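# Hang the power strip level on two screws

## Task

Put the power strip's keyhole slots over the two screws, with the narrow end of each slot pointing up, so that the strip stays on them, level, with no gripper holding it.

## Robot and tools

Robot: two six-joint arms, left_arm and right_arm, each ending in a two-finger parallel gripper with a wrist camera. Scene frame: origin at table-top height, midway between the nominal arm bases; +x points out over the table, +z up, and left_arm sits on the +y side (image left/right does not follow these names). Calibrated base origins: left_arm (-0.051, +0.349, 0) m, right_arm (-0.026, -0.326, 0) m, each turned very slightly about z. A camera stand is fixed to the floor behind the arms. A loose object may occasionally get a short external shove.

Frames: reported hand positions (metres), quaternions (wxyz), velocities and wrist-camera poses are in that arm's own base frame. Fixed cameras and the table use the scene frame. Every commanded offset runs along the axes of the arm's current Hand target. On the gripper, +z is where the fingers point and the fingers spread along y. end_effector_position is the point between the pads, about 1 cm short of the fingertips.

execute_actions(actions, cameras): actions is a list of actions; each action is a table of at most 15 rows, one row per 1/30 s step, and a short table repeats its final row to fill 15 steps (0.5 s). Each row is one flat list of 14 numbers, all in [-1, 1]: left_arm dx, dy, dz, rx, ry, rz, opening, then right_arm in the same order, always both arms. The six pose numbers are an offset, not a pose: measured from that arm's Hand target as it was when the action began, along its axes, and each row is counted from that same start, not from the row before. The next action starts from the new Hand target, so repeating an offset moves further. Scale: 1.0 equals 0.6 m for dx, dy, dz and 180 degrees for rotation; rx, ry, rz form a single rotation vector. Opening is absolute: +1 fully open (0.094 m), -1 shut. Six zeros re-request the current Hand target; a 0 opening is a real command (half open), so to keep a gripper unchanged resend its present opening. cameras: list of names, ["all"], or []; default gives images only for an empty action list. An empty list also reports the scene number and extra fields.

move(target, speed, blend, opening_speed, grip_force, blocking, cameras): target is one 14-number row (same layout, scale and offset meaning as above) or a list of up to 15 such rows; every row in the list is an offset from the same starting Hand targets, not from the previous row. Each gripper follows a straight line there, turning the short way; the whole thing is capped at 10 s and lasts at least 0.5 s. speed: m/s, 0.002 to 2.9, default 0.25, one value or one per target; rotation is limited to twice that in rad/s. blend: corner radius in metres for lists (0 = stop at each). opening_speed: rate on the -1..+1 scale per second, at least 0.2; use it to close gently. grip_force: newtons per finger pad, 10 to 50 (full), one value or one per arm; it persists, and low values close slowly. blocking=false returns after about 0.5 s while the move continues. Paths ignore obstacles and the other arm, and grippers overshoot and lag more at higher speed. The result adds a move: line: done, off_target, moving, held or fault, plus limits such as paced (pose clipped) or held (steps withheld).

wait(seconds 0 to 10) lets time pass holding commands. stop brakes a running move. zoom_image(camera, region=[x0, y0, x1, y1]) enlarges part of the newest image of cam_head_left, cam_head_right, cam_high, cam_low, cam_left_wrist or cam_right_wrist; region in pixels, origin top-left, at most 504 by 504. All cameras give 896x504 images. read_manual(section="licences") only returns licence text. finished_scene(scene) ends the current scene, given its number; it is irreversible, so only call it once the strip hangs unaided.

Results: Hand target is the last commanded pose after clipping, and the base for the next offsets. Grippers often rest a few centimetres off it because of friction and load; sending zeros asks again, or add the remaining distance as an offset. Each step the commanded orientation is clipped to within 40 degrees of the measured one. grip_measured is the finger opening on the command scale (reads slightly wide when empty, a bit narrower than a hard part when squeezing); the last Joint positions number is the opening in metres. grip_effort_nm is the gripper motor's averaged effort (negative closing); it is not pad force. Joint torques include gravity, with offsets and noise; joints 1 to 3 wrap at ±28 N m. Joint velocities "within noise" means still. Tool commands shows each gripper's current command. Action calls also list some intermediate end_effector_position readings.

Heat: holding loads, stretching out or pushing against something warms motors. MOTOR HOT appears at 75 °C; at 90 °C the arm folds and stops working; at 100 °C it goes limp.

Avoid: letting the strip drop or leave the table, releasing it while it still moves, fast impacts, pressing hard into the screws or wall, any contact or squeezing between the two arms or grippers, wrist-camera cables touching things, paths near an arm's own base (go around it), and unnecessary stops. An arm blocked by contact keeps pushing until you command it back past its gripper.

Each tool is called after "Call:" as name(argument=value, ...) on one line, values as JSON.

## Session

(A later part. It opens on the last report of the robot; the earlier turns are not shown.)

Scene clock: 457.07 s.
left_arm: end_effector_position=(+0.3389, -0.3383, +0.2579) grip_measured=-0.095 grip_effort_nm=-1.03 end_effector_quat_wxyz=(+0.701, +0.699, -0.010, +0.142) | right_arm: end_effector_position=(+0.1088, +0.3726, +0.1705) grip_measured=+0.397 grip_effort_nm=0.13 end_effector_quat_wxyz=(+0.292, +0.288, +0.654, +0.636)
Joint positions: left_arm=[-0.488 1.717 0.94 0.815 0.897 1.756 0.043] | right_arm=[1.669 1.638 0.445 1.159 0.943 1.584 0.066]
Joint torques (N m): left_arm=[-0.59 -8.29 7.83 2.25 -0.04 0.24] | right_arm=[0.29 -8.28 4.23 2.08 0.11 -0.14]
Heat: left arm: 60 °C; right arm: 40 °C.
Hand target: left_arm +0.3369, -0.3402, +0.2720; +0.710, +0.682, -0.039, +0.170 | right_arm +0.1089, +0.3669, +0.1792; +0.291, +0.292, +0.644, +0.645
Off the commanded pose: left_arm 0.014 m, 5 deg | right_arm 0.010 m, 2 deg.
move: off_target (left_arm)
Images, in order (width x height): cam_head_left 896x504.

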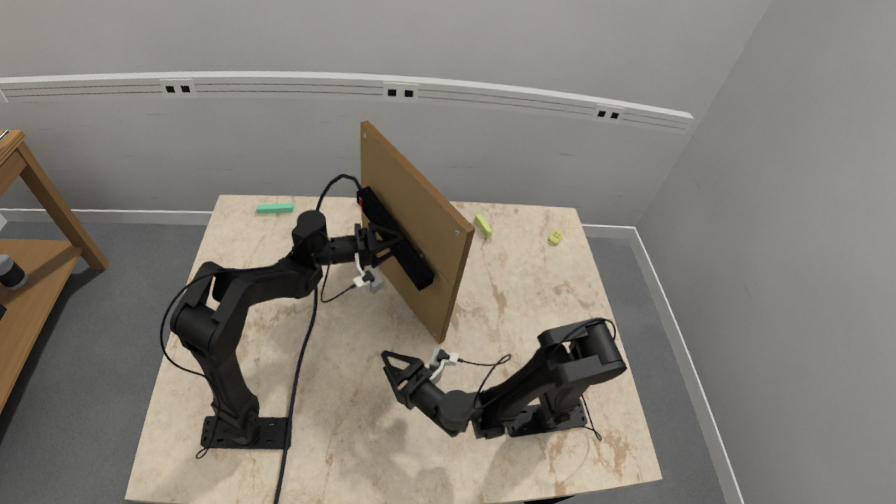

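Call:
move(target=[0,0.004,0,0,0.012,-0.065,-0.4,0,0,0,0,0,0,0.4], speed=0.08, cameras=["cam_head_left"])

Call:
zoom_image(camera="cam_head_left", region=[320, 160, 460, 300])

Scene clock: 467.30 s.
left_arm: end_effector_position=(+0.3417, -0.3398, +0.2515) grip_measured=-0.095 grip_effort_nm=-1.03 end_effector_quat_wxyz=(+0.708, +0.698, +0.077, +0.081) | right_arm: end_effector_position=(+0.1088, +0.3726, +0.1705) grip_measured=+0.397 grip_effort_nm=0.13 end_effector_quat_wxyz=(+0.292, +0.288, +0.654, +0.636)
Joint positions: left_arm=[-0.501 1.717 0.924 0.815 0.847 1.559 0.043] | right_arm=[1.669 1.638 0.445 1.159 0.943 1.584 0.066]
Joint torques (N m): left_arm=[-0.73 -10.17 7.28 2.35 -0.03 0.13] | right_arm=[0.21 -8.29 4.33 2.09 0.14 -0.12]
Heat: left arm: 60 °C; right arm: 40 °C.
Hand target: left_arm +0.3362, -0.3402, +0.2742; +0.724, +0.679, +0.044, +0.109 | right_arm +0.1089, +0.3669, +0.1792; +0.291, +0.292, +0.644, +0.645
Off the commanded pose: left_arm 0.023 m, 6 deg | right_arm 0.010 m, 2 deg.
move: off_target (left_arm)
Images, in order (width x height): cam_head_left 896x504.

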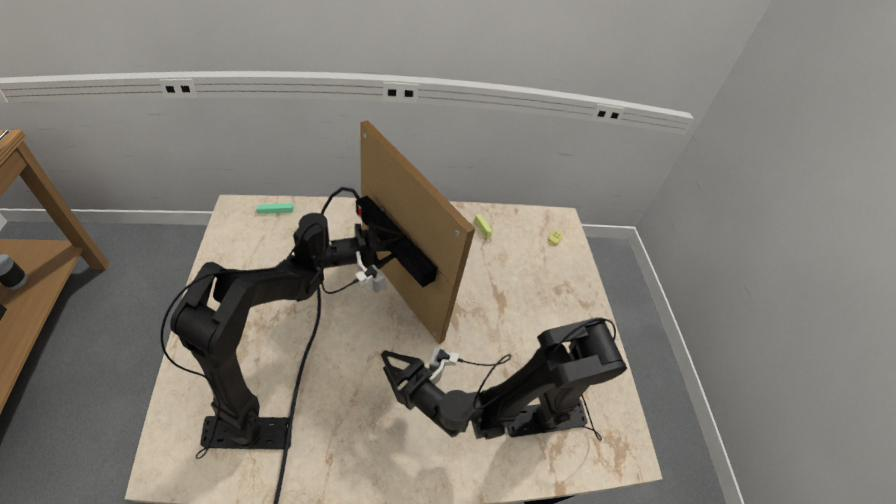

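Scaled by 3.600 from the camera's 896x504 image, which has a finer 1280x720 frame.

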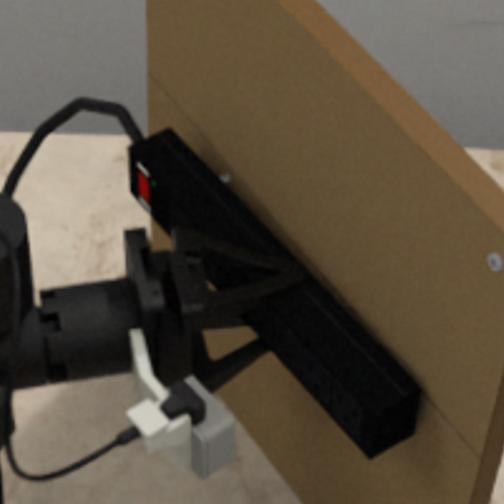

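Call:
move(target=[[0.01,0.014,0,0,0,0.022,-0.4,0,0,0,0,0,0,0.4],[0.01,0.014,0.02,0,0,0.022,-0.4,0,0,0,0,0,0,0.4]], speed=0.06, cameras=["cam_head_left"])

Call:
zoom_image(camera="cam_head_left", region=[320, 160, 460, 300])

Scene clock: 473.37 s.
left_arm: end_effector_position=(+0.3413, -0.3448, +0.2531) grip_measured=-0.095 grip_effort_nm=-1.03 end_effector_quat_wxyz=(+0.703, +0.702, +0.059, +0.098) | right_arm: end_effector_position=(+0.1088, +0.3726, +0.1705) grip_measured=+0.397 grip_effort_nm=0.13 end_effector_quat_wxyz=(+0.292, +0.288, +0.654, +0.636)
Joint positions: left_arm=[-0.514 1.717 0.94 0.788 0.835 1.617 0.043] | right_arm=[1.669 1.638 0.445 1.159 0.943 1.584 0.066]
Joint torques (N m): left_arm=[-0.8 -8.76 11.37 2.19 -0.06 0.25] | right_arm=[0.35 -8.35 4.16 2.05 0.15 -0.12]
Heat: left arm: 60 °C; right arm: 40 °C.
Hand target: left_arm +0.3437, -0.3501, +0.2840; +0.720, +0.680, +0.021, +0.134 | right_arm +0.1089, +0.3669, +0.1792; +0.291, +0.292, +0.644, +0.645
Off the commanded pose: left_arm 0.031 m, 7 deg | right_arm 0.010 m, 2 deg.
move: off_target (left_arm)
Images, in order (width x height): cam_head_left 896x504.

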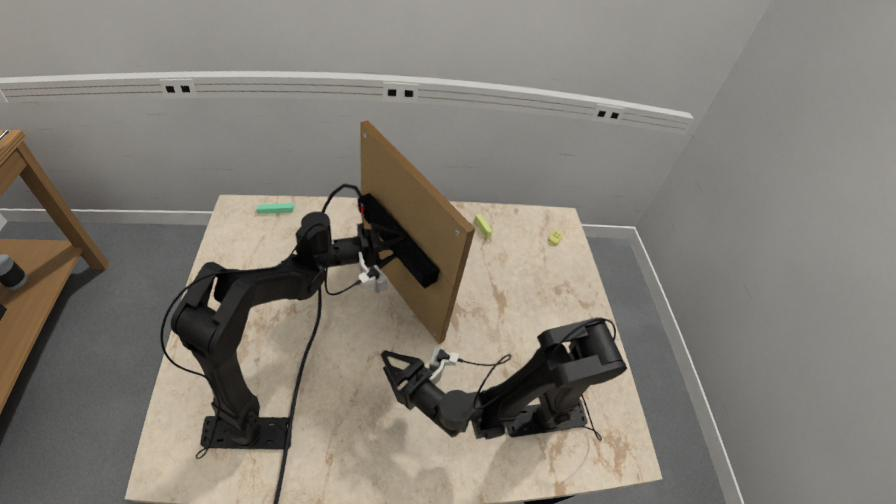

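Scaled by 3.600 from the camera's 896x504 image, which has a finer 1280x720 frame.

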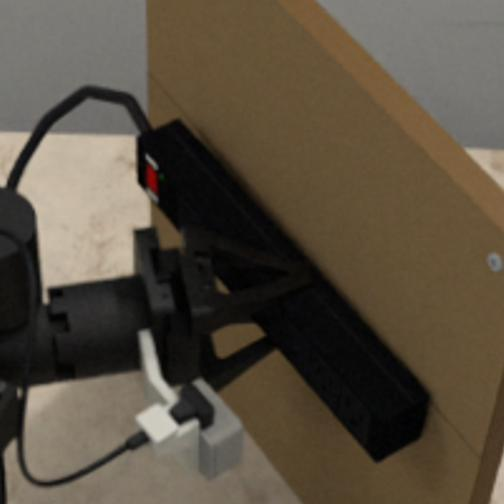

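Call:
move(target=[[0.004,0.018,-0.008,0,0,0.02,-0.4,0,0,0,0,0,0,0.4],[0.007,0.018,0.012,0,0,0.02,-0.4,0,0,0,0,0,0,0.4]], speed=0.05, cameras=["cam_head_left"])

Call:
zoom_image(camera="cam_head_left", region=[320, 160, 460, 300])

Scene clock: 478.07 s.
left_arm: end_effector_position=(+0.3404, -0.3484, +0.2541) grip_measured=-0.095 grip_effort_nm=-1.03 end_effector_quat_wxyz=(+0.694, +0.712, +0.038, +0.103) | right_arm: end_effector_position=(+0.1088, +0.3726, +0.1705) grip_measured=+0.397 grip_effort_nm=0.13 end_effector_quat_wxyz=(+0.292, +0.288, +0.654, +0.636)
Joint positions: left_arm=[-0.517 1.715 0.973 0.718 0.853 1.682 0.043] | right_arm=[1.669 1.638 0.445 1.159 0.943 1.584 0.066]
Joint torques (N m): left_arm=[-1.21 -9.25 12.56 2.37 -0.3 0.22] | right_arm=[0.21 -8.25 4.12 2.05 0.11 -0.11]
Heat: left arm: 60 °C; right arm: 40 °C.
Hand target: left_arm +0.3477, -0.3557, +0.2958; +0.716, +0.681, -0.001, +0.157 | right_arm +0.1089, +0.3669, +0.1792; +0.291, +0.292, +0.644, +0.645
Off the commanded pose: left_arm 0.043 m, 9 deg | right_arm 0.010 m, 2 deg.
move: off_target (left_arm)
Images, in order (width x height): cam_head_left 896x504.

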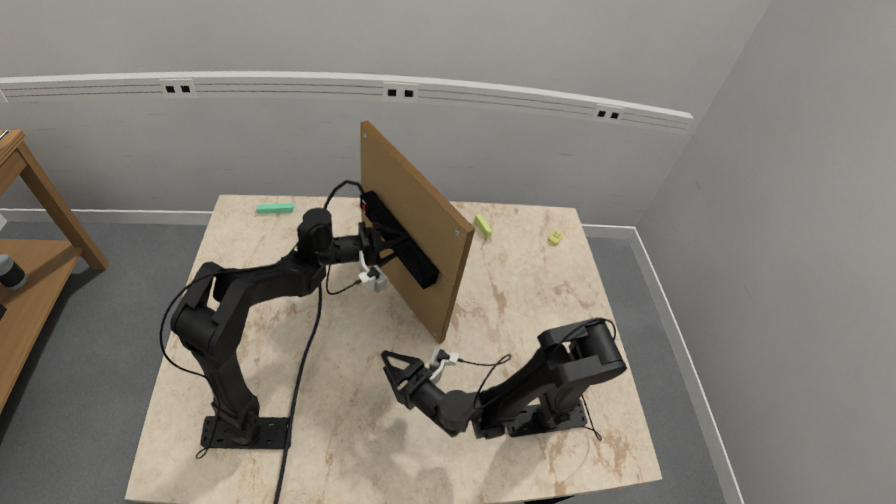

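Scaled by 3.600 from the camera's 896x504 image, which has a finer 1280x720 frame.

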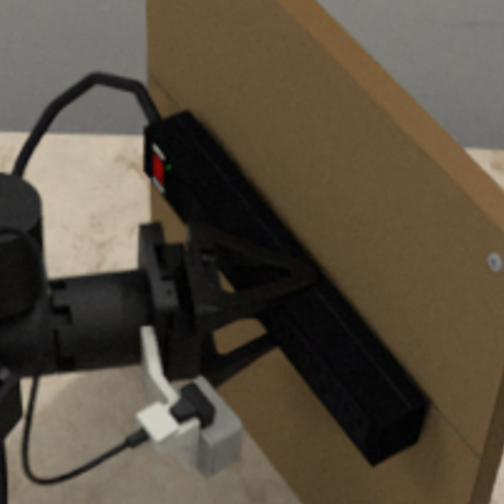

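Call:
move(target=[[0.008,0.005,-0.014,0,0,-0.005,-0.4,0,0,0,0,0,0,0.4],[0.018,0.007,-0.012,0,0,-0.005,-0.4,0,0,0,0,0,0,0.4]], speed=0.05, cameras=["cam_head_left"])

Call:
zoom_image(camera="cam_head_left", region=[320, 160, 460, 300])

Scene clock: 482.00 s.
left_arm: end_effector_position=(+0.3434, -0.3459, +0.2596) grip_measured=-0.095 grip_effort_nm=-1.03 end_effector_quat_wxyz=(+0.695, +0.711, +0.039, +0.095) | right_arm: end_effector_position=(+0.1088, +0.3726, +0.1705) grip_measured=+0.397 grip_effort_nm=0.13 end_effector_quat_wxyz=(+0.292, +0.288, +0.654, +0.636)
Joint positions: left_arm=[-0.502 1.715 0.997 0.693 0.878 1.67 0.043] | right_arm=[1.669 1.638 0.445 1.159 0.943 1.584 0.066]
Joint torques (N m): left_arm=[0.66 -9.4 12.62 2.37 -0.22 0.17] | right_arm=[0.28 -8.24 4.26 2.05 0.14 -0.14]
Heat: left arm: 61 °C; right arm: 40 °C.
Hand target: left_arm +0.3554, -0.3462, +0.3016; +0.717, +0.681, +0.005, +0.151 | right_arm +0.1089, +0.3669, +0.1792; +0.291, +0.292, +0.644, +0.645
Off the commanded pose: left_arm 0.044 m, 9 deg | right_arm 0.010 m, 2 deg.
move: off_target (left_arm)
Images, in order (width x height): cam_head_left 896x504.

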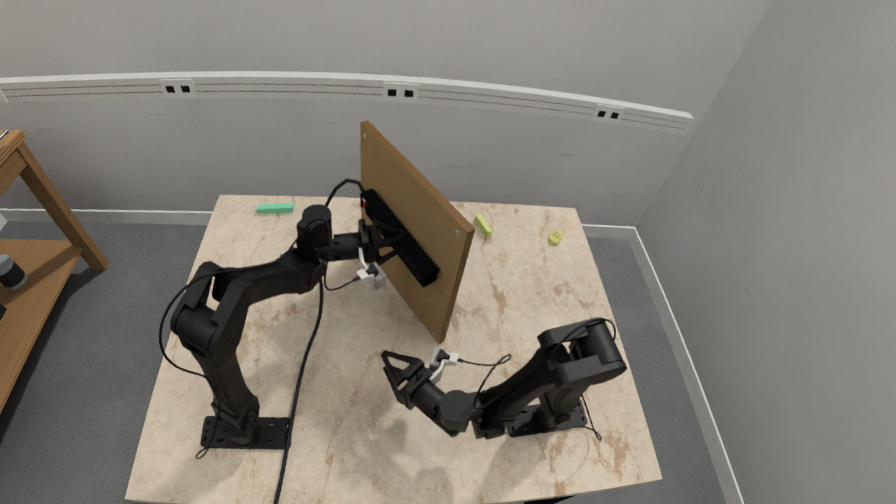

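Scaled by 3.600 from the camera's 896x504 image, which has a finer 1280x720 frame.

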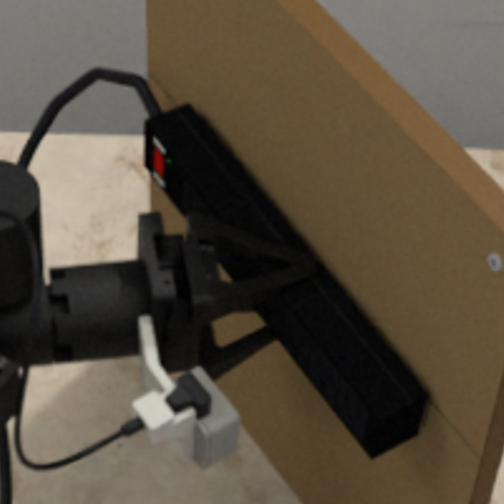

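Call:
move(target=[[0.012,0.0,-0.008,0,0,0,-0.4,0,0,0,0,0,0,0.4],[0.024,0.0,0.008,0,0,0,-0.4,0,0,0,0,0,0,0.4]], speed=0.05, cameras=["cam_head_left"])

Call:
zoom_image(camera="cam_head_left", region=[320, 160, 460, 300])

Scene clock: 485.90 s.
left_arm: end_effector_position=(+0.3537, -0.3428, +0.2707) grip_measured=-0.095 grip_effort_nm=-1.03 end_effector_quat_wxyz=(+0.699, +0.708, +0.031, +0.091) | right_arm: end_effector_position=(+0.1088, +0.3726, +0.1705) grip_measured=+0.397 grip_effort_nm=0.13 end_effector_quat_wxyz=(+0.292, +0.288, +0.654, +0.636)
Joint positions: left_arm=[-0.476 1.736 1.06 0.667 0.922 1.663 0.043] | right_arm=[1.669 1.638 0.445 1.159 0.943 1.584 0.066]
Joint torques (N m): left_arm=[-0.35 -7.76 12.97 2.41 -0.5 0.19] | right_arm=[0.25 -8.35 4.26 2.07 0.16 -0.12]
Heat: left arm: 61 °C; right arm: 40 °C.
Hand target: left_arm +0.3700, -0.3477, +0.3048; +0.717, +0.681, +0.004, +0.151 | right_arm +0.1089, +0.3669, +0.1792; +0.291, +0.292, +0.644, +0.645
Off the commanded pose: left_arm 0.038 m, 8 deg | right_arm 0.010 m, 2 deg.
move: off_target (left_arm)
Images, in order (width x height): cam_head_left 896x504.

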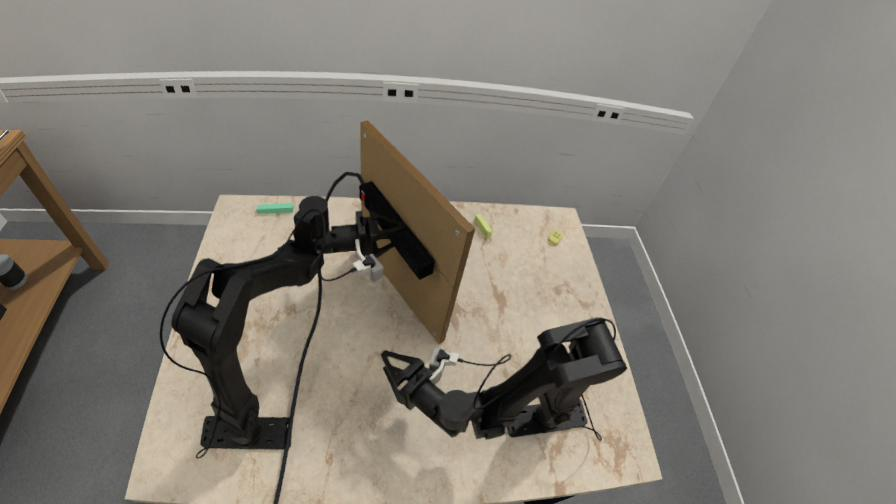

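Scaled by 3.600 from the camera's 896x504 image, which has a finer 1280x720 frame.

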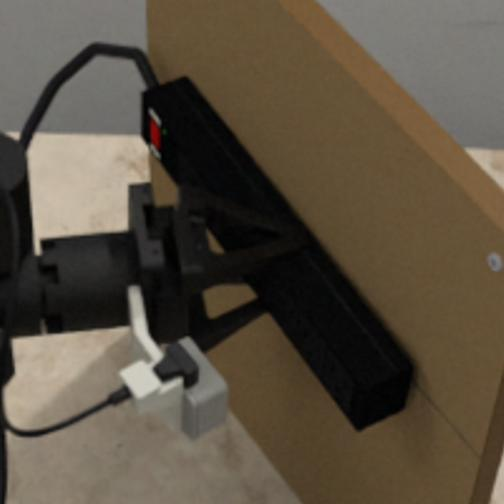

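Call:
move(target=[[-0.016,-0.012,-0.012,0,0,-0.012,-0.4,0,0,0,0,0,0,0.4],[-0.018,-0.022,-0.002,0,0,-0.012,-0.4,0,0,0,0,0,0,0.4]], speed=0.05, cameras=["cam_head_left"])

Call:
zoom_image(camera="cam_head_left", region=[320, 160, 460, 300])

Scene clock: 490.37 s.
left_arm: end_effector_position=(+0.3535, -0.3433, +0.2723) grip_measured=-0.095 grip_effort_nm=-1.03 end_effector_quat_wxyz=(+0.704, +0.705, +0.035, +0.085) | right_arm: end_effector_position=(+0.1088, +0.3726, +0.1705) grip_measured=+0.397 grip_effort_nm=0.13 end_effector_quat_wxyz=(+0.292, +0.288, +0.654, +0.636)
Joint positions: left_arm=[-0.476 1.741 1.059 0.69 0.925 1.634 0.043] | right_arm=[1.669 1.638 0.445 1.159 0.943 1.584 0.066]
Joint torques (N m): left_arm=[-1.66 -7.54 8.75 2.64 -0.66 0.17] | right_arm=[0.21 -8.13 4.16 2.03 0.13 -0.16]
Heat: left arm: 61 °C; right arm: 40 °C.
Hand target: left_arm +0.3624, -0.3493, +0.2898; +0.720, +0.680, +0.017, +0.138 | right_arm +0.1089, +0.3669, +0.1792; +0.291, +0.292, +0.644, +0.645
Off the commanded pose: left_arm 0.020 m, 7 deg | right_arm 0.010 m, 2 deg.
move: off_target (left_arm)
Images, in order (width x height): cam_head_left 896x504.

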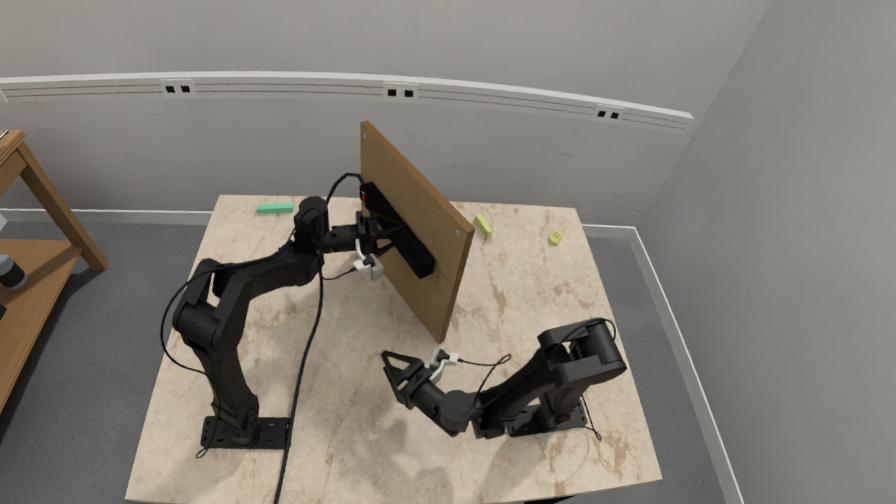

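Scaled by 3.600 from the camera's 896x504 image, which has a finer 1280x720 frame.

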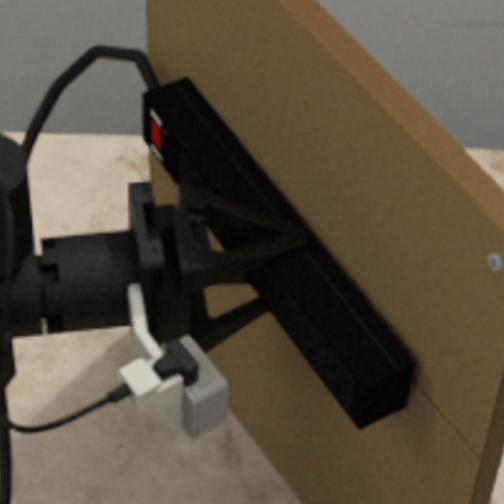

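Call:
move(target=[[0,-0.006,-0.035,0,0,-0.01,-0.4,0,0,0,0,0,0,0.4],[-0.006,-0.018,-0.028,0,0,-0.01,-0.4,0,0,0,0,0,0,0.4]], speed=0.06, cameras=["cam_head_left"])

Call:
zoom_image(camera="cam_head_left", region=[320, 160, 460, 300])

Scene clock: 494.23 s.
left_arm: end_effector_position=(+0.3584, -0.3326, +0.2632) grip_measured=-0.095 grip_effort_nm=-1.03 end_effector_quat_wxyz=(+0.708, +0.697, +0.057, +0.097) | right_arm: end_effector_position=(+0.1088, +0.3726, +0.1705) grip_measured=+0.397 grip_effort_nm=0.13 end_effector_quat_wxyz=(+0.292, +0.288, +0.654, +0.636)
Joint positions: left_arm=[-0.459 1.741 0.995 0.782 0.894 1.597 0.043] | right_arm=[1.669 1.638 0.445 1.159 0.943 1.584 0.066]
Joint torques (N m): left_arm=[-0.57 -8.35 7.53 2.43 -0.09 0.19] | right_arm=[0.35 -8.29 4.12 2.05 0.11 -0.12]
Heat: left arm: 62 °C; right arm: 40 °C.
Hand target: left_arm +0.3572, -0.3341, +0.2773; +0.722, +0.680, +0.028, +0.126 | right_arm +0.1089, +0.3669, +0.1792; +0.291, +0.292, +0.644, +0.645
Off the commanded pose: left_arm 0.014 m, 5 deg | right_arm 0.010 m, 2 deg.
move: off_target (left_arm)
Images, in order (width x height): cam_head_left 896x504.

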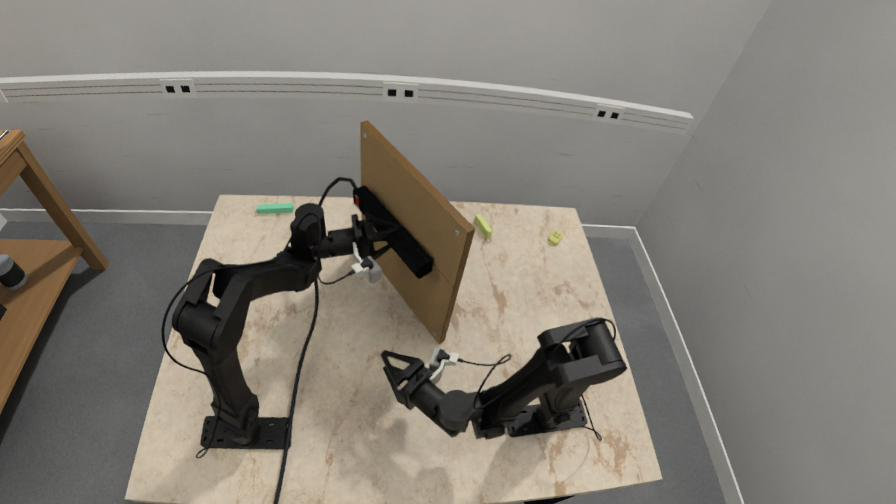

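Scaled by 3.600 from the camera's 896x504 image, which has a finer 1280x720 frame.

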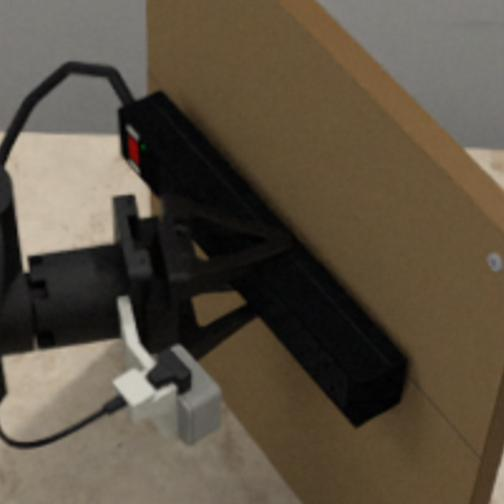

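Call:
move(target=[[-0.03,0.002,-0.004,0,0,0.016,-0.4,0,0,0,0,0,0,0.4]], speed=0.06, cameras=["cam_head_left"])

Call:
zoom_image(camera="cam_head_left", region=[320, 160, 460, 300])

Scene clock: 498.53 s.
left_arm: end_effector_position=(+0.3450, -0.3368, +0.2453) grip_measured=-0.095 grip_effort_nm=-1.03 end_effector_quat_wxyz=(+0.700, +0.705, +0.052, +0.104) | right_arm: end_effector_position=(+0.1088, +0.3726, +0.1705) grip_measured=+0.397 grip_effort_nm=0.13 end_effector_quat_wxyz=(+0.292, +0.288, +0.654, +0.636)
Joint positions: left_arm=[-0.488 1.727 0.926 0.803 0.861 1.644 0.043] | right_arm=[1.669 1.638 0.445 1.159 0.943 1.584 0.066]
Joint torques (N m): left_arm=[-0.46 -11.4 7.43 2.42 -0.02 0.25] | right_arm=[0.25 -8.39 4.3 2.07 0.13 -0.13]
Heat: left arm: 62 °C; right arm: 40 °C.
Hand target: left_arm +0.3392, -0.3357, +0.2759; +0.718, +0.681, +0.011, +0.144 | right_arm +0.1089, +0.3669, +0.1792; +0.291, +0.292, +0.644, +0.645
Off the commanded pose: left_arm 0.031 m, 7 deg | right_arm 0.010 m, 2 deg.
move: off_target (left_arm)
Images, in order (width x height): cam_head_left 896x504.

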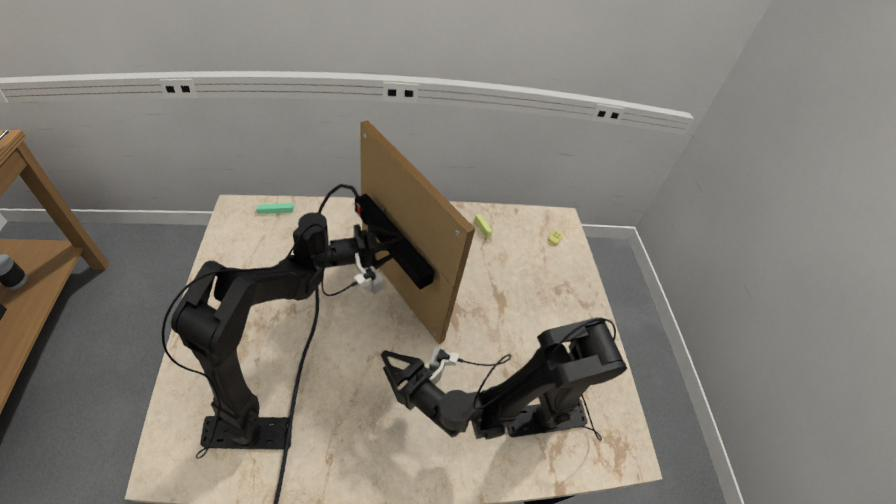

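Scaled by 3.600 from the camera's 896x504 image, which has a finer 1280x720 frame.

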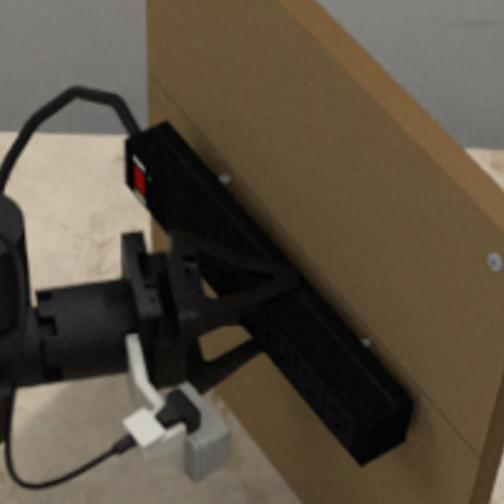

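Call:
move(target=[[0.012,0.024,0.002,0,0,0.004,-0.4,0,0,0,0,0,0,0.4]], speed=0.06, cameras=["cam_head_left"])

Call:
zoom_image(camera="cam_head_left", region=[320, 160, 460, 300])

Scene clock: 503.17 s.
left_arm: end_effector_position=(+0.3428, -0.3356, +0.2475) grip_measured=-0.095 grip_effort_nm=-1.03 end_effector_quat_wxyz=(+0.696, +0.708, +0.053, +0.103) | right_arm: end_effector_position=(+0.1088, +0.3726, +0.1705) grip_measured=+0.397 grip_effort_nm=0.13 end_effector_quat_wxyz=(+0.292, +0.288, +0.654, +0.636)
Joint positions: left_arm=[-0.488 1.708 0.926 0.768 0.86 1.654 0.043] | right_arm=[1.669 1.638 0.445 1.159 0.943 1.584 0.066]
Joint torques (N m): left_arm=[0.36 -11.4 11.23 2.16 0.07 0.25] | right_arm=[0.42 -8.43 4.22 2.06 0.16 -0.13]
Heat: left arm: 62 °C; right arm: 40 °C.
Hand target: left_arm +0.3436, -0.3348, +0.2914; +0.717, +0.681, +0.007, +0.149 | right_arm +0.1089, +0.3669, +0.1792; +0.291, +0.292, +0.644, +0.645
Off the commanded pose: left_arm 0.044 m, 8 deg | right_arm 0.010 m, 2 deg.
move: off_target (left_arm)
Images, in order (width x height): cam_head_left 896x504.

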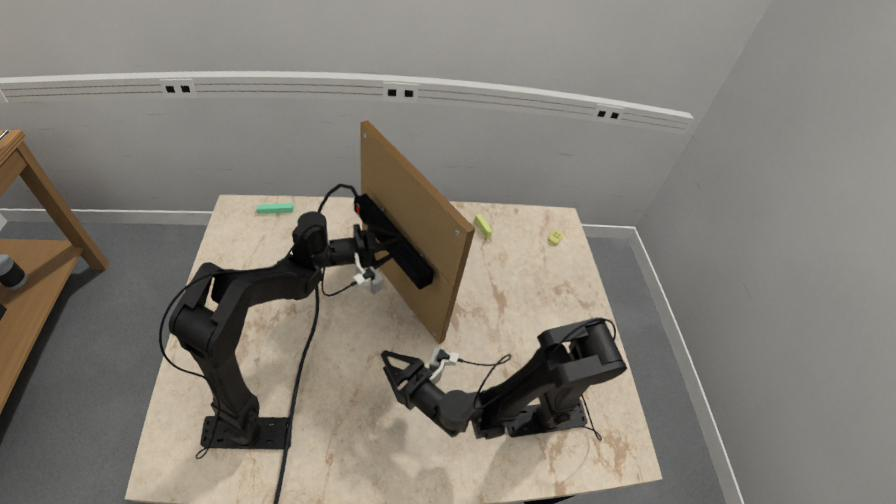

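Scaled by 3.600 from the camera's 896x504 image, which has a finer 1280x720 frame.

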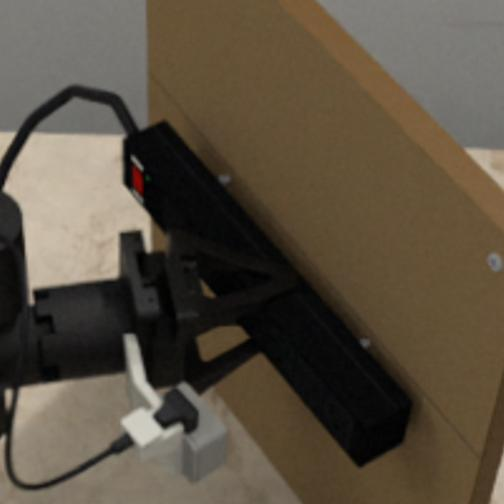

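Call:
move(target=[[-0.002,0.016,0,0,0,0,-0.4,0,0,0,0,0,0,0.4],[-0.002,0.016,0.022,0,0,0,-0.4,0,0,0,0,0,0,0.4]], speed=0.06, cameras=["cam_head_left"])

Call:
zoom_image(camera="cam_head_left", region=[320, 160, 460, 300])

Scene clock: 507.20 s.
left_arm: end_effector_position=(+0.3407, -0.3439, +0.2710) grip_measured=-0.095 grip_effort_nm=-1.02 end_effector_quat_wxyz=(+0.701, +0.703, +0.044, +0.112) | right_arm: end_effector_position=(+0.1088, +0.3726, +0.1705) grip_measured=+0.397 grip_effort_nm=0.13 end_effector_quat_wxyz=(+0.292, +0.288, +0.654, +0.636)
Joint positions: left_arm=[-0.512 1.679 0.978 0.714 0.838 1.657 0.043] | right_arm=[1.669 1.638 0.445 1.159 0.943 1.584 0.066]
Joint torques (N m): left_arm=[-0.46 -8.5 11.47 2.21 -0.04 0.26] | right_arm=[0.18 -8.16 4.18 2.06 0.11 -0.1]
Heat: left arm: 62 °C; right arm: 40 °C.
Hand target: left_arm +0.3432, -0.3476, +0.3015; +0.717, +0.681, +0.007, +0.149 | right_arm +0.1089, +0.3669, +0.1792; +0.291, +0.292, +0.644, +0.645
Off the commanded pose: left_arm 0.031 m, 7 deg | right_arm 0.010 m, 2 deg.
move: off_target (left_arm)
Images, in order (width x height): cam_head_left 896x504.

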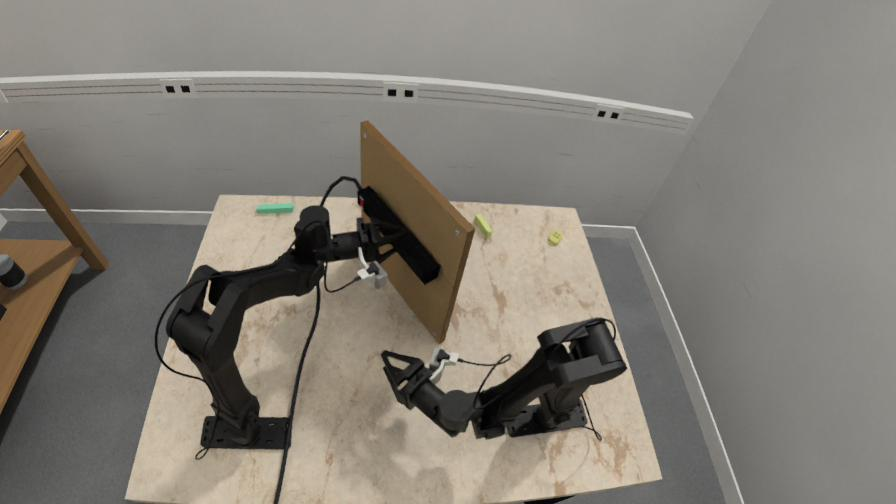

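Scaled by 3.600 from the camera's 896x504 image, which has a finer 1280x720 frame.

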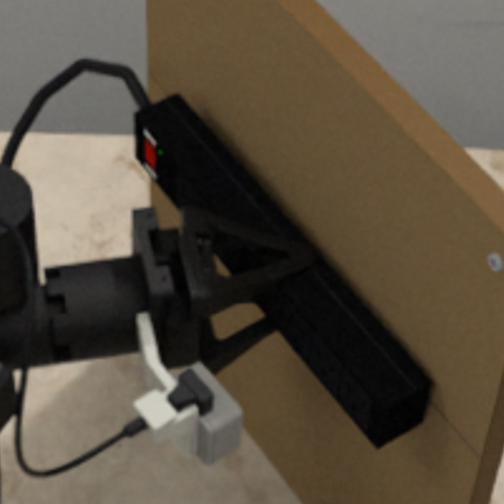

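Call:
move(target=[[0.012,-0.02,-0.006,0,0,0.004,-0.4,0,0,0,0,0,0,0.4],[0.012,-0.02,0.018,0,0,0.004,-0.4,0,0,0,0,0,0,0.4]], speed=0.06, cameras=["cam_head_left"])

Call:
zoom_image(camera="cam_head_left", region=[320, 160, 460, 300])

Scene clock: 511.83 s.
left_arm: end_effector_position=(+0.3438, -0.3463, +0.2613) grip_measured=-0.095 grip_effort_nm=-1.03 end_effector_quat_wxyz=(+0.699, +0.707, +0.034, +0.103) | right_arm: end_effector_position=(+0.1088, +0.3726, +0.1705) grip_measured=+0.397 grip_effort_nm=0.13 end_effector_quat_wxyz=(+0.292, +0.288, +0.654, +0.636)
Joint positions: left_arm=[-0.504 1.719 0.993 0.722 0.873 1.672 0.043] | right_arm=[1.669 1.638 0.445 1.159 0.943 1.584 0.066]
Joint torques (N m): left_arm=[-1.72 -6.98 12.79 2.4 -0.43 0.23] | right_arm=[0.35 -8.14 4.15 2.03 0.14 -0.15]
Heat: left arm: 62 °C; right arm: 40 °C.
Hand target: left_arm +0.3547, -0.3569, +0.2920; +0.716, +0.681, +0.002, +0.153 | right_arm +0.1089, +0.3669, +0.1792; +0.291, +0.292, +0.644, +0.645
Off the commanded pose: left_arm 0.034 m, 8 deg | right_arm 0.010 m, 2 deg.
move: off_target (left_arm)
Images, in order (width x height): cam_head_left 896x504.

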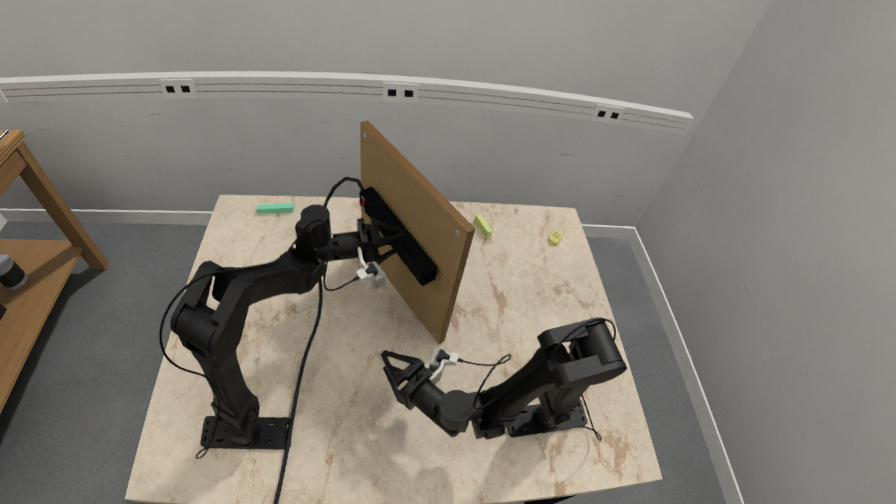

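Scaled by 3.600 from the camera's 896x504 image, which has a finer 1280x720 frame.

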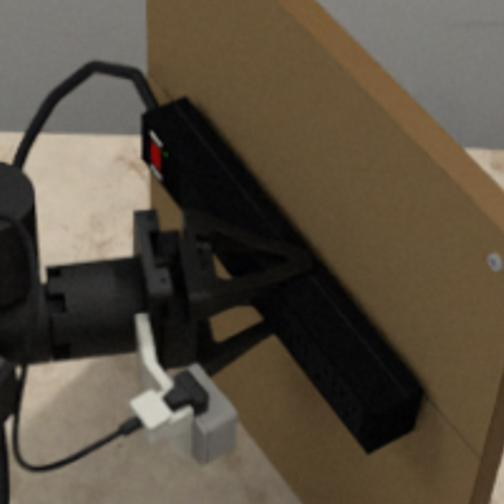

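Call:
move(target=[[0,0.004,-0.006,0,0,-0.024,-0.4,0,0,0,0,0,0,0.4],[0,0.002,0.006,0,0,-0.024,-0.4,0,0,0,0,0,0,0.4]], speed=0.06, cameras=["cam_head_left"])

Call:
zoom_image(camera="cam_head_left", region=[320, 160, 460, 300])

Scene clock: 515.77 s.
left_arm: end_effector_position=(+0.3434, -0.3468, +0.2633) grip_measured=-0.096 grip_effort_nm=-1.03 end_effector_quat_wxyz=(+0.703, +0.704, +0.048, +0.085) | right_arm: end_effector_position=(+0.1088, +0.3726, +0.1705) grip_measured=+0.397 grip_effort_nm=0.13 end_effector_quat_wxyz=(+0.292, +0.288, +0.654, +0.636)
Joint positions: left_arm=[-0.504 1.721 0.997 0.729 0.878 1.618 0.042] | right_arm=[1.669 1.638 0.445 1.159 0.943 1.584 0.066]
Joint torques (N m): left_arm=[-2.36 -6.71 13.39 2.28 -0.55 0.01] | right_arm=[0.28 -8.25 4.29 2.07 0.13 -0.14]
Heat: left arm: 62 °C; right arm: 40 °C.
Hand target: left_arm +0.3554, -0.3604, +0.2934; +0.722, +0.680, +0.028, +0.126 | right_arm +0.1089, +0.3669, +0.1792; +0.291, +0.292, +0.644, +0.645
Off the commanded pose: left_arm 0.035 m, 6 deg | right_arm 0.010 m, 2 deg.
move: off_target (left_arm)
Images, in order (width x height): cam_head_left 896x504.

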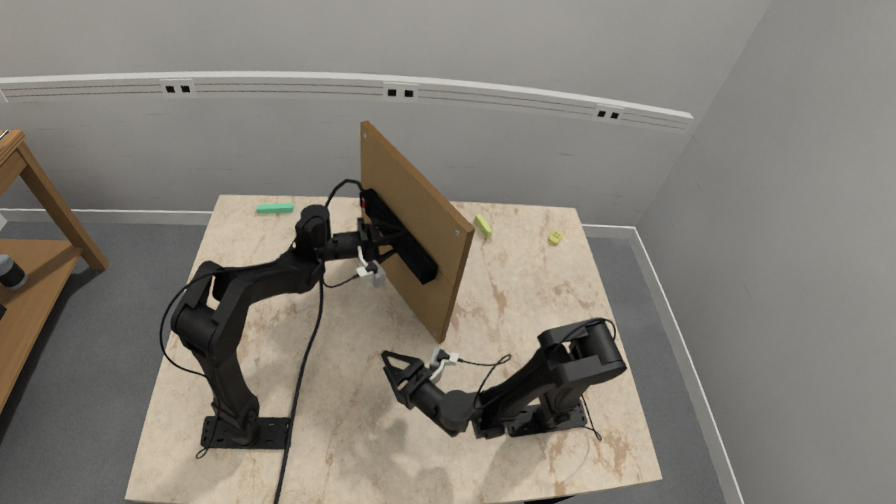

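Scaled by 3.600 from the camera's 896x504 image, which has a finer 1280x720 frame.

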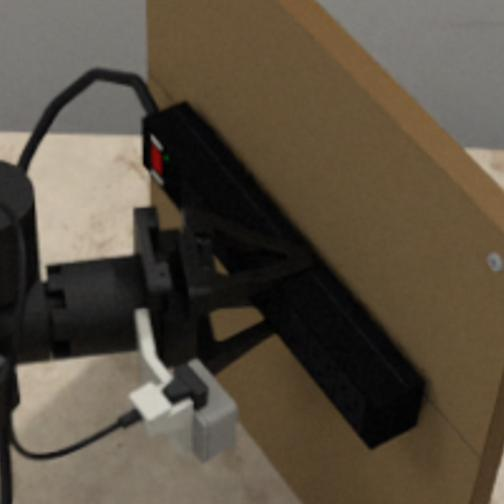

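Call:
move(target=[[0.006,-0.008,-0.004,0,0,0,-0.4,0,0,0,0,0,0,0.4],[0.012,-0.016,-0.002,0,0,0,-0.4,0,0,0,0,0,0,0.4]], speed=0.05, cameras=["cam_head_left"])

Call:
zoom_image(camera="cam_head_left", region=[320, 160, 460, 300])

Scene clock: 520.47 s.
left_arm: end_effector_position=(+0.3432, -0.3467, +0.2624) grip_measured=-0.096 grip_effort_nm=-1.03 end_effector_quat_wxyz=(+0.708, +0.701, +0.037, +0.077) | right_arm: end_effector_position=(+0.1088, +0.3726, +0.1705) grip_measured=+0.397 grip_effort_nm=0.13 end_effector_quat_wxyz=(+0.292, +0.288, +0.654, +0.636)
Joint positions: left_arm=[-0.496 1.741 1.001 0.765 0.913 1.606 0.042] | right_arm=[1.669 1.638 0.445 1.159 0.943 1.584 0.066]
Joint torques (N m): left_arm=[-1.55 -5.71 13.44 2.21 -0.74 0.11] | right_arm=[0.32 -8.25 4.25 2.05 0.11 -0.13]
Heat: left arm: 61 °C; right arm: 40 °C.
Hand target: left_arm +0.3634, -0.3581, +0.2849; +0.722, +0.680, +0.028, +0.126 | right_arm +0.1089, +0.3669, +0.1792; +0.291, +0.292, +0.644, +0.645
Off the commanded pose: left_arm 0.032 m, 6 deg | right_arm 0.010 m, 2 deg.
move: off_target (left_arm)
Images, in order (width x height): cam_head_left 896x504.

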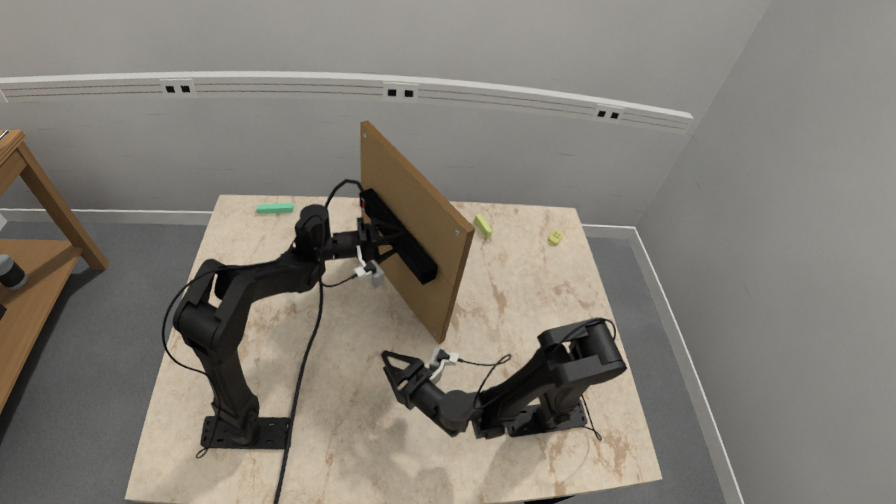

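Scaled by 3.600 from the camera's 896x504 image, which has a finer 1280x720 frame.

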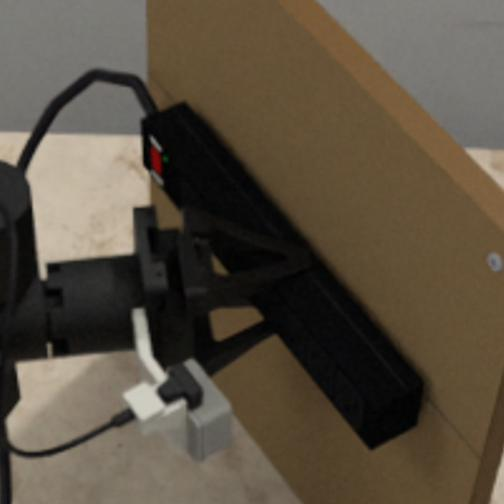

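Call:
move(target=[[-0.004,-0.008,-0.014,0,0,0,-0.4,0,0,0,0,0,0,0.4],[-0.004,-0.018,-0.014,0,0,0,-0.4,0,0,0,0,0,0,0.4]], speed=0.05, cameras=["cam_head_left"])

Call:
zoom_image(camera="cam_head_left", region=[320, 160, 460, 300])

Scene clock: 524.43 s.
left_arm: end_effector_position=(+0.3432, -0.3463, +0.2624) grip_measured=-0.096 grip_effort_nm=-1.03 end_effector_quat_wxyz=(+0.712, +0.697, +0.031, +0.075) | right_arm: end_effector_position=(+0.1088, +0.3726, +0.1705) grip_measured=+0.397 grip_effort_nm=0.13 end_effector_quat_wxyz=(+0.292, +0.288, +0.654, +0.636)
Joint positions: left_arm=[-0.491 1.753 1.001 0.796 0.93 1.598 0.042] | right_arm=[1.669 1.638 0.445 1.159 0.943 1.584 0.066]
Joint torques (N m): left_arm=[-0.73 -6.15 9.92 2.3 -0.78 0.2] | right_arm=[0.25 -8.31 4.15 2.07 0.12 -0.15]
Heat: left arm: 62 °C; right arm: 40 °C.
Hand target: left_arm +0.3608, -0.3509, +0.2732; +0.722, +0.680, +0.028, +0.126 | right_arm +0.1089, +0.3669, +0.1792; +0.291, +0.292, +0.644, +0.645
Off the commanded pose: left_arm 0.021 m, 6 deg | right_arm 0.010 m, 2 deg.
move: off_target (left_arm)
Images, in order (width x height): cam_head_left 896x504.

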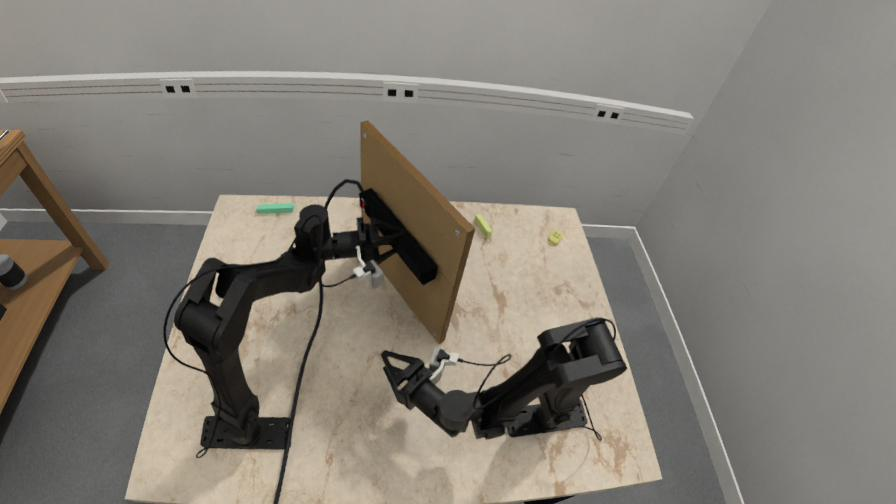

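Scaled by 3.600 from the camera's 896x504 image, which has a finer 1280x720 frame.

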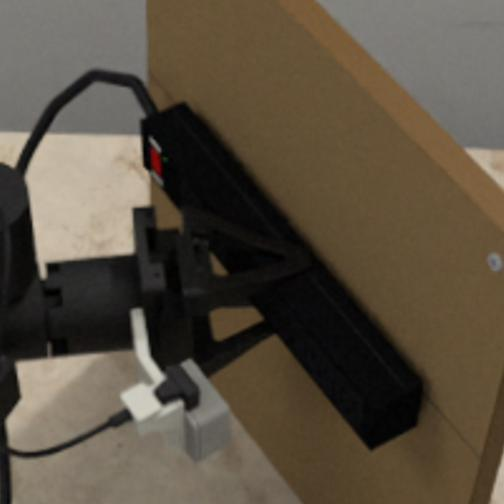

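Call:
move(target=[[-0.006,0.02,0.0,0,0,0,-0.4,0,0,0,0,0,0,0.4],[-0.006,0.02,0.035,0,0,0,-0.4,0,0,0,0,0,0,0.4],[-0.006,0.0,0.03,0,0,0,-0.4,0,0,0,0,0,0,0.4]], speed=0.05, cameras=["cam_head_left"])

Call:
zoom_image(camera="cam_head_left", region=[320, 160, 460, 300])

Scene clock: 529.73 s.
left_arm: end_effector_position=(+0.3431, -0.3472, +0.2619) grip_measured=-0.096 grip_effort_nm=-1.03 end_effector_quat_wxyz=(+0.713, +0.696, +0.030, +0.075) | right_arm: end_effector_position=(+0.1088, +0.3726, +0.1705) grip_measured=+0.397 grip_effort_nm=0.13 end_effector_quat_wxyz=(+0.292, +0.288, +0.654, +0.636)
Joint positions: left_arm=[-0.493 1.758 1.001 0.804 0.93 1.596 0.042] | right_arm=[1.669 1.638 0.445 1.159 0.943 1.584 0.066]
Joint torques (N m): left_arm=[-4.52 -4.64 12.67 2.12 -1.17 0.24] | right_arm=[0.29 -8.25 4.26 2.03 0.14 -0.12]
Heat: left arm: 61 °C; right arm: 40 °C.
Hand target: left_arm +0.3613, -0.3692, +0.2740; +0.722, +0.680, +0.028, +0.126 | right_arm +0.1089, +0.3669, +0.1792; +0.291, +0.292, +0.644, +0.645
Off the commanded pose: left_arm 0.031 m, 6 deg | right_arm 0.010 m, 2 deg.
move: off_target (left_arm)
Images, in order (width x height): cam_head_left 896x504.

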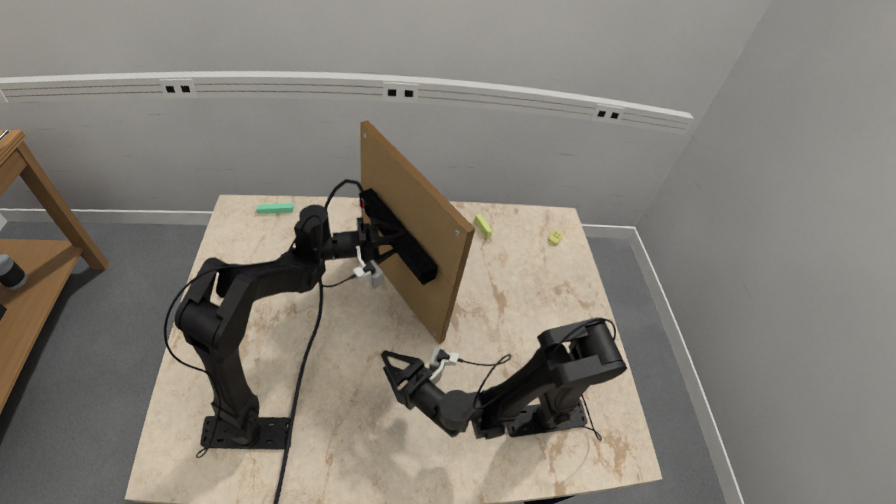

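Scaled by 3.600 from the camera's 896x504 image, which has a finer 1280x720 frame.

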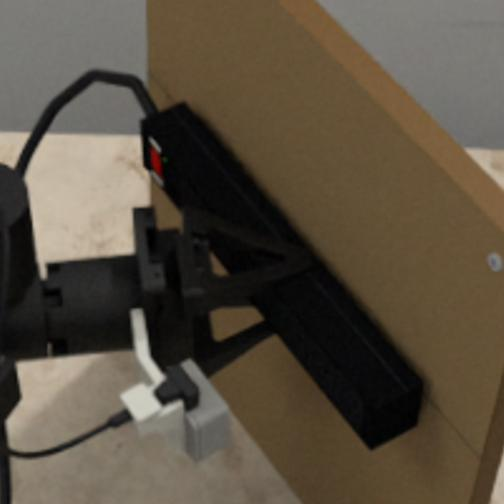

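Call:
move(target=[0,0.01,-0.05,0,0,0,-0.4,0,0,0,0,0,0,0.4], speed=0.05, cameras=["cam_head_left"])

Call:
zoom_image(camera="cam_head_left", region=[320, 160, 460, 300])

Scene clock: 532.77 s.
left_arm: end_effector_position=(+0.3449, -0.3446, +0.2614) grip_measured=-0.096 grip_effort_nm=-1.03 end_effector_quat_wxyz=(+0.714, +0.695, +0.031, +0.081) | right_arm: end_effector_position=(+0.1088, +0.3726, +0.1705) grip_measured=+0.397 grip_effort_nm=0.13 end_effector_quat_wxyz=(+0.292, +0.288, +0.654, +0.636)
Joint positions: left_arm=[-0.488 1.757 0.993 0.818 0.924 1.596 0.042] | right_arm=[1.669 1.638 0.445 1.159 0.943 1.584 0.066]
Joint torques (N m): left_arm=[0.58 -9.99 7.49 2.06 -0.55 0.17] | right_arm=[0.28 -8.38 4.27 2.07 0.13 -0.12]
Heat: left arm: 61 °C; right arm: 40 °C.
Hand target: left_arm +0.3539, -0.3397, +0.2777; +0.722, +0.680, +0.028, +0.126 | right_arm +0.1089, +0.3669, +0.1792; +0.291, +0.292, +0.644, +0.645
Off the commanded pose: left_arm 0.019 m, 6 deg | right_arm 0.010 m, 2 deg.
move: off_target (left_arm)
Images, in order (width x height): cam_head_left 896x504.

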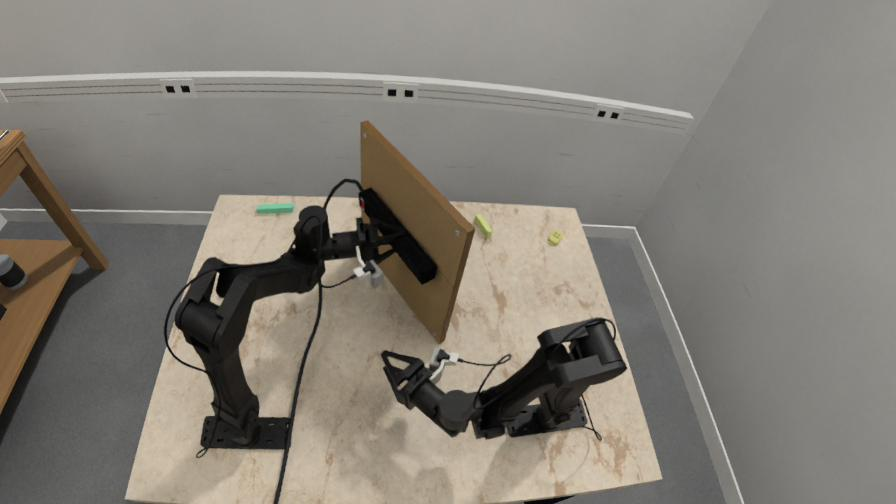

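Scaled by 3.600 from the camera's 896x504 image, which has a finer 1280x720 frame.

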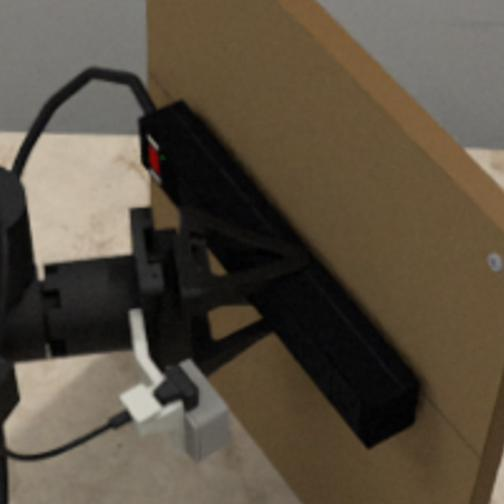

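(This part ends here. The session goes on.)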